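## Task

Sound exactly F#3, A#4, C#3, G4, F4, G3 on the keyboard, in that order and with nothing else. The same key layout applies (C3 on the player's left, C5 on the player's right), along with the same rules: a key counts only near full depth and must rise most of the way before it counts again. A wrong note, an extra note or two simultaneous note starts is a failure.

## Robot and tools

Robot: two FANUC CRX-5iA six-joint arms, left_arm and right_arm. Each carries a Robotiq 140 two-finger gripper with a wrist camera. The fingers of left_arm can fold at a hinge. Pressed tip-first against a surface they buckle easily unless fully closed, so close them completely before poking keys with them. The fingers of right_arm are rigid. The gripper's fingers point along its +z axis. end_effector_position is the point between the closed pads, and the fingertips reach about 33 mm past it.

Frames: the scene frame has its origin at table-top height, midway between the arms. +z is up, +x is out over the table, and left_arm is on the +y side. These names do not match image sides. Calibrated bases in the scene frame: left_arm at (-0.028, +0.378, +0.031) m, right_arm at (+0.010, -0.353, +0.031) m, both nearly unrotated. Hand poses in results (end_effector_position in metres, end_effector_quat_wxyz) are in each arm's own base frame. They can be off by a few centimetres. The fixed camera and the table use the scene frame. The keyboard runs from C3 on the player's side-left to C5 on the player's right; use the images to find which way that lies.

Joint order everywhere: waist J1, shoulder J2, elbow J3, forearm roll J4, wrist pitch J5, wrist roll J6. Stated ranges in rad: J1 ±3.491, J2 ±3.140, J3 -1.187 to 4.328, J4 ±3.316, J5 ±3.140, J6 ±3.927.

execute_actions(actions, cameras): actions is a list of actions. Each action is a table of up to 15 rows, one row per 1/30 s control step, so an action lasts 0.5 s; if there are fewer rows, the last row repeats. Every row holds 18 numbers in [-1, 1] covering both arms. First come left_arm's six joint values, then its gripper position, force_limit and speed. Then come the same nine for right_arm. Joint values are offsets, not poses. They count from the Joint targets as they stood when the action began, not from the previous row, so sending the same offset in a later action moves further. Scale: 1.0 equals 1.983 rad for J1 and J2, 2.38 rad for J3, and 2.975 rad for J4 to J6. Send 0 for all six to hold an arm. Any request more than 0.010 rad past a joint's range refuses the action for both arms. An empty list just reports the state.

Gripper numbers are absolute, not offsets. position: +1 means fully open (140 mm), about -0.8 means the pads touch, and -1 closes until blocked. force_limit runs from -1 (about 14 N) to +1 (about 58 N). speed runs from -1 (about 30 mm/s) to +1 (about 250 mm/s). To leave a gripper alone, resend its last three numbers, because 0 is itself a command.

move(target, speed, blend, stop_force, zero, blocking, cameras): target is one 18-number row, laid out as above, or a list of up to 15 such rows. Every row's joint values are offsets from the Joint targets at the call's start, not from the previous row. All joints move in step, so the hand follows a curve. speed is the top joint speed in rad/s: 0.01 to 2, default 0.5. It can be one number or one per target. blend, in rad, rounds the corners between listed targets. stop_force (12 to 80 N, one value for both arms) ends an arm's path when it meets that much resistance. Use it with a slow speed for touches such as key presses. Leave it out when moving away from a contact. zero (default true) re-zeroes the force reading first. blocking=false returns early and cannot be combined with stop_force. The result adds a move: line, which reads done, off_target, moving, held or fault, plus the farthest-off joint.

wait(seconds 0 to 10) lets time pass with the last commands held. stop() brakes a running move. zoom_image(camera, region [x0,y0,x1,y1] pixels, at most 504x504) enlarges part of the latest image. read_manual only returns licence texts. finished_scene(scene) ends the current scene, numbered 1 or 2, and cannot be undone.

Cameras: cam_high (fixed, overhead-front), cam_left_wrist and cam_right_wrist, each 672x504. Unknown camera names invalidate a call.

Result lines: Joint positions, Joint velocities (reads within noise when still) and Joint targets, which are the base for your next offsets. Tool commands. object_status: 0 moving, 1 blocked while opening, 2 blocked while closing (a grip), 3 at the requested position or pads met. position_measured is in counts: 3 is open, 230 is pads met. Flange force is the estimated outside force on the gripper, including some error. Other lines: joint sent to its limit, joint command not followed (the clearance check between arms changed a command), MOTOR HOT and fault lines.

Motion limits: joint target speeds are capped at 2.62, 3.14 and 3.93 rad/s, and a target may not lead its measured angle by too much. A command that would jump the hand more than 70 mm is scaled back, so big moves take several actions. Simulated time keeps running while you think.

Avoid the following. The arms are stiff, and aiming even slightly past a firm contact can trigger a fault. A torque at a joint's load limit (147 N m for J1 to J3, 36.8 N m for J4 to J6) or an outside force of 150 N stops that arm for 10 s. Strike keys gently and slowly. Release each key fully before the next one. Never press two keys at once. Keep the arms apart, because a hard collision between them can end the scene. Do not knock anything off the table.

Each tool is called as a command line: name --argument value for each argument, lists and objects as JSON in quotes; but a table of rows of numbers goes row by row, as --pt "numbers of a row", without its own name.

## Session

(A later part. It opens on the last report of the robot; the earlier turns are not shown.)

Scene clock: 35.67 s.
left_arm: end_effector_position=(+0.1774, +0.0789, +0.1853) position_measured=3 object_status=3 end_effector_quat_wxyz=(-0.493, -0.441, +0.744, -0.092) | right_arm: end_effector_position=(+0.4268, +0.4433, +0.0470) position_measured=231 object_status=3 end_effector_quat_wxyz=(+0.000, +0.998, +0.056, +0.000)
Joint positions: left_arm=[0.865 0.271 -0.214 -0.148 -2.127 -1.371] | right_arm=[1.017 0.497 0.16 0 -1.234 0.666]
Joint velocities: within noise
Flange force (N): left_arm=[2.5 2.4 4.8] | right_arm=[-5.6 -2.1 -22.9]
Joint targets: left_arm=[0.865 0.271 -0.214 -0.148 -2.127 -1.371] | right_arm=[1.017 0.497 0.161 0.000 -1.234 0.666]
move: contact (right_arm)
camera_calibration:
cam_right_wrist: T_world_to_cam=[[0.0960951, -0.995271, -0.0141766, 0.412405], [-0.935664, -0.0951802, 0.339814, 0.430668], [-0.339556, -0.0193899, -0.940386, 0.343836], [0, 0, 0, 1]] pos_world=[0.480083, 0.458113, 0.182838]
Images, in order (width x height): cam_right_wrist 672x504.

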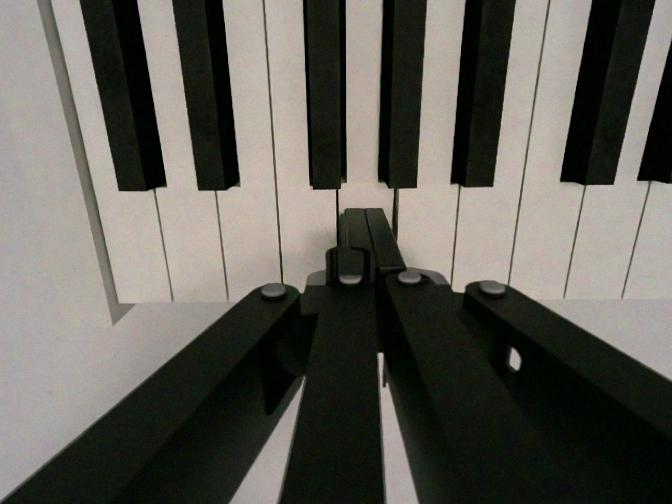

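move --target '[0,0,0,0,0,0,1,1,1,0,-0.019,0.03,0,-0.0361,0,-1,-1,-0.5]' --speed 0.2 --cameras '[]'

finished_scene --scene 2

Scene clock: 36.67 s.
left_arm: end_effector_position=(+0.1774, +0.0789, +0.1853) position_measured=3 object_status=3 end_effector_quat_wxyz=(-0.493, -0.441, +0.744, -0.092) | right_arm: end_effector_position=(+0.4268, +0.4432, +0.0991) position_measured=231 object_status=3 end_effector_quat_wxyz=(-0.001, +0.998, +0.056, +0.001)
Joint positions: left_arm=[0.865 0.271 -0.214 -0.148 -2.127 -1.371] | right_arm=[1.017 0.459 0.232 0 -1.341 0.666]
Joint velocities: within noise
Flange force (N): left_arm=[3.2 1.8 4.5] | right_arm=[-0.9 -2.1 -0.4]
Joint targets: left_arm=[0.865 0.271 -0.214 -0.148 -2.127 -1.371] | right_arm=[1.017 0.459 0.232 0.000 -1.341 0.666]
move: done
No camera images: "cameras" was empty.

The scene is finished: the task was done.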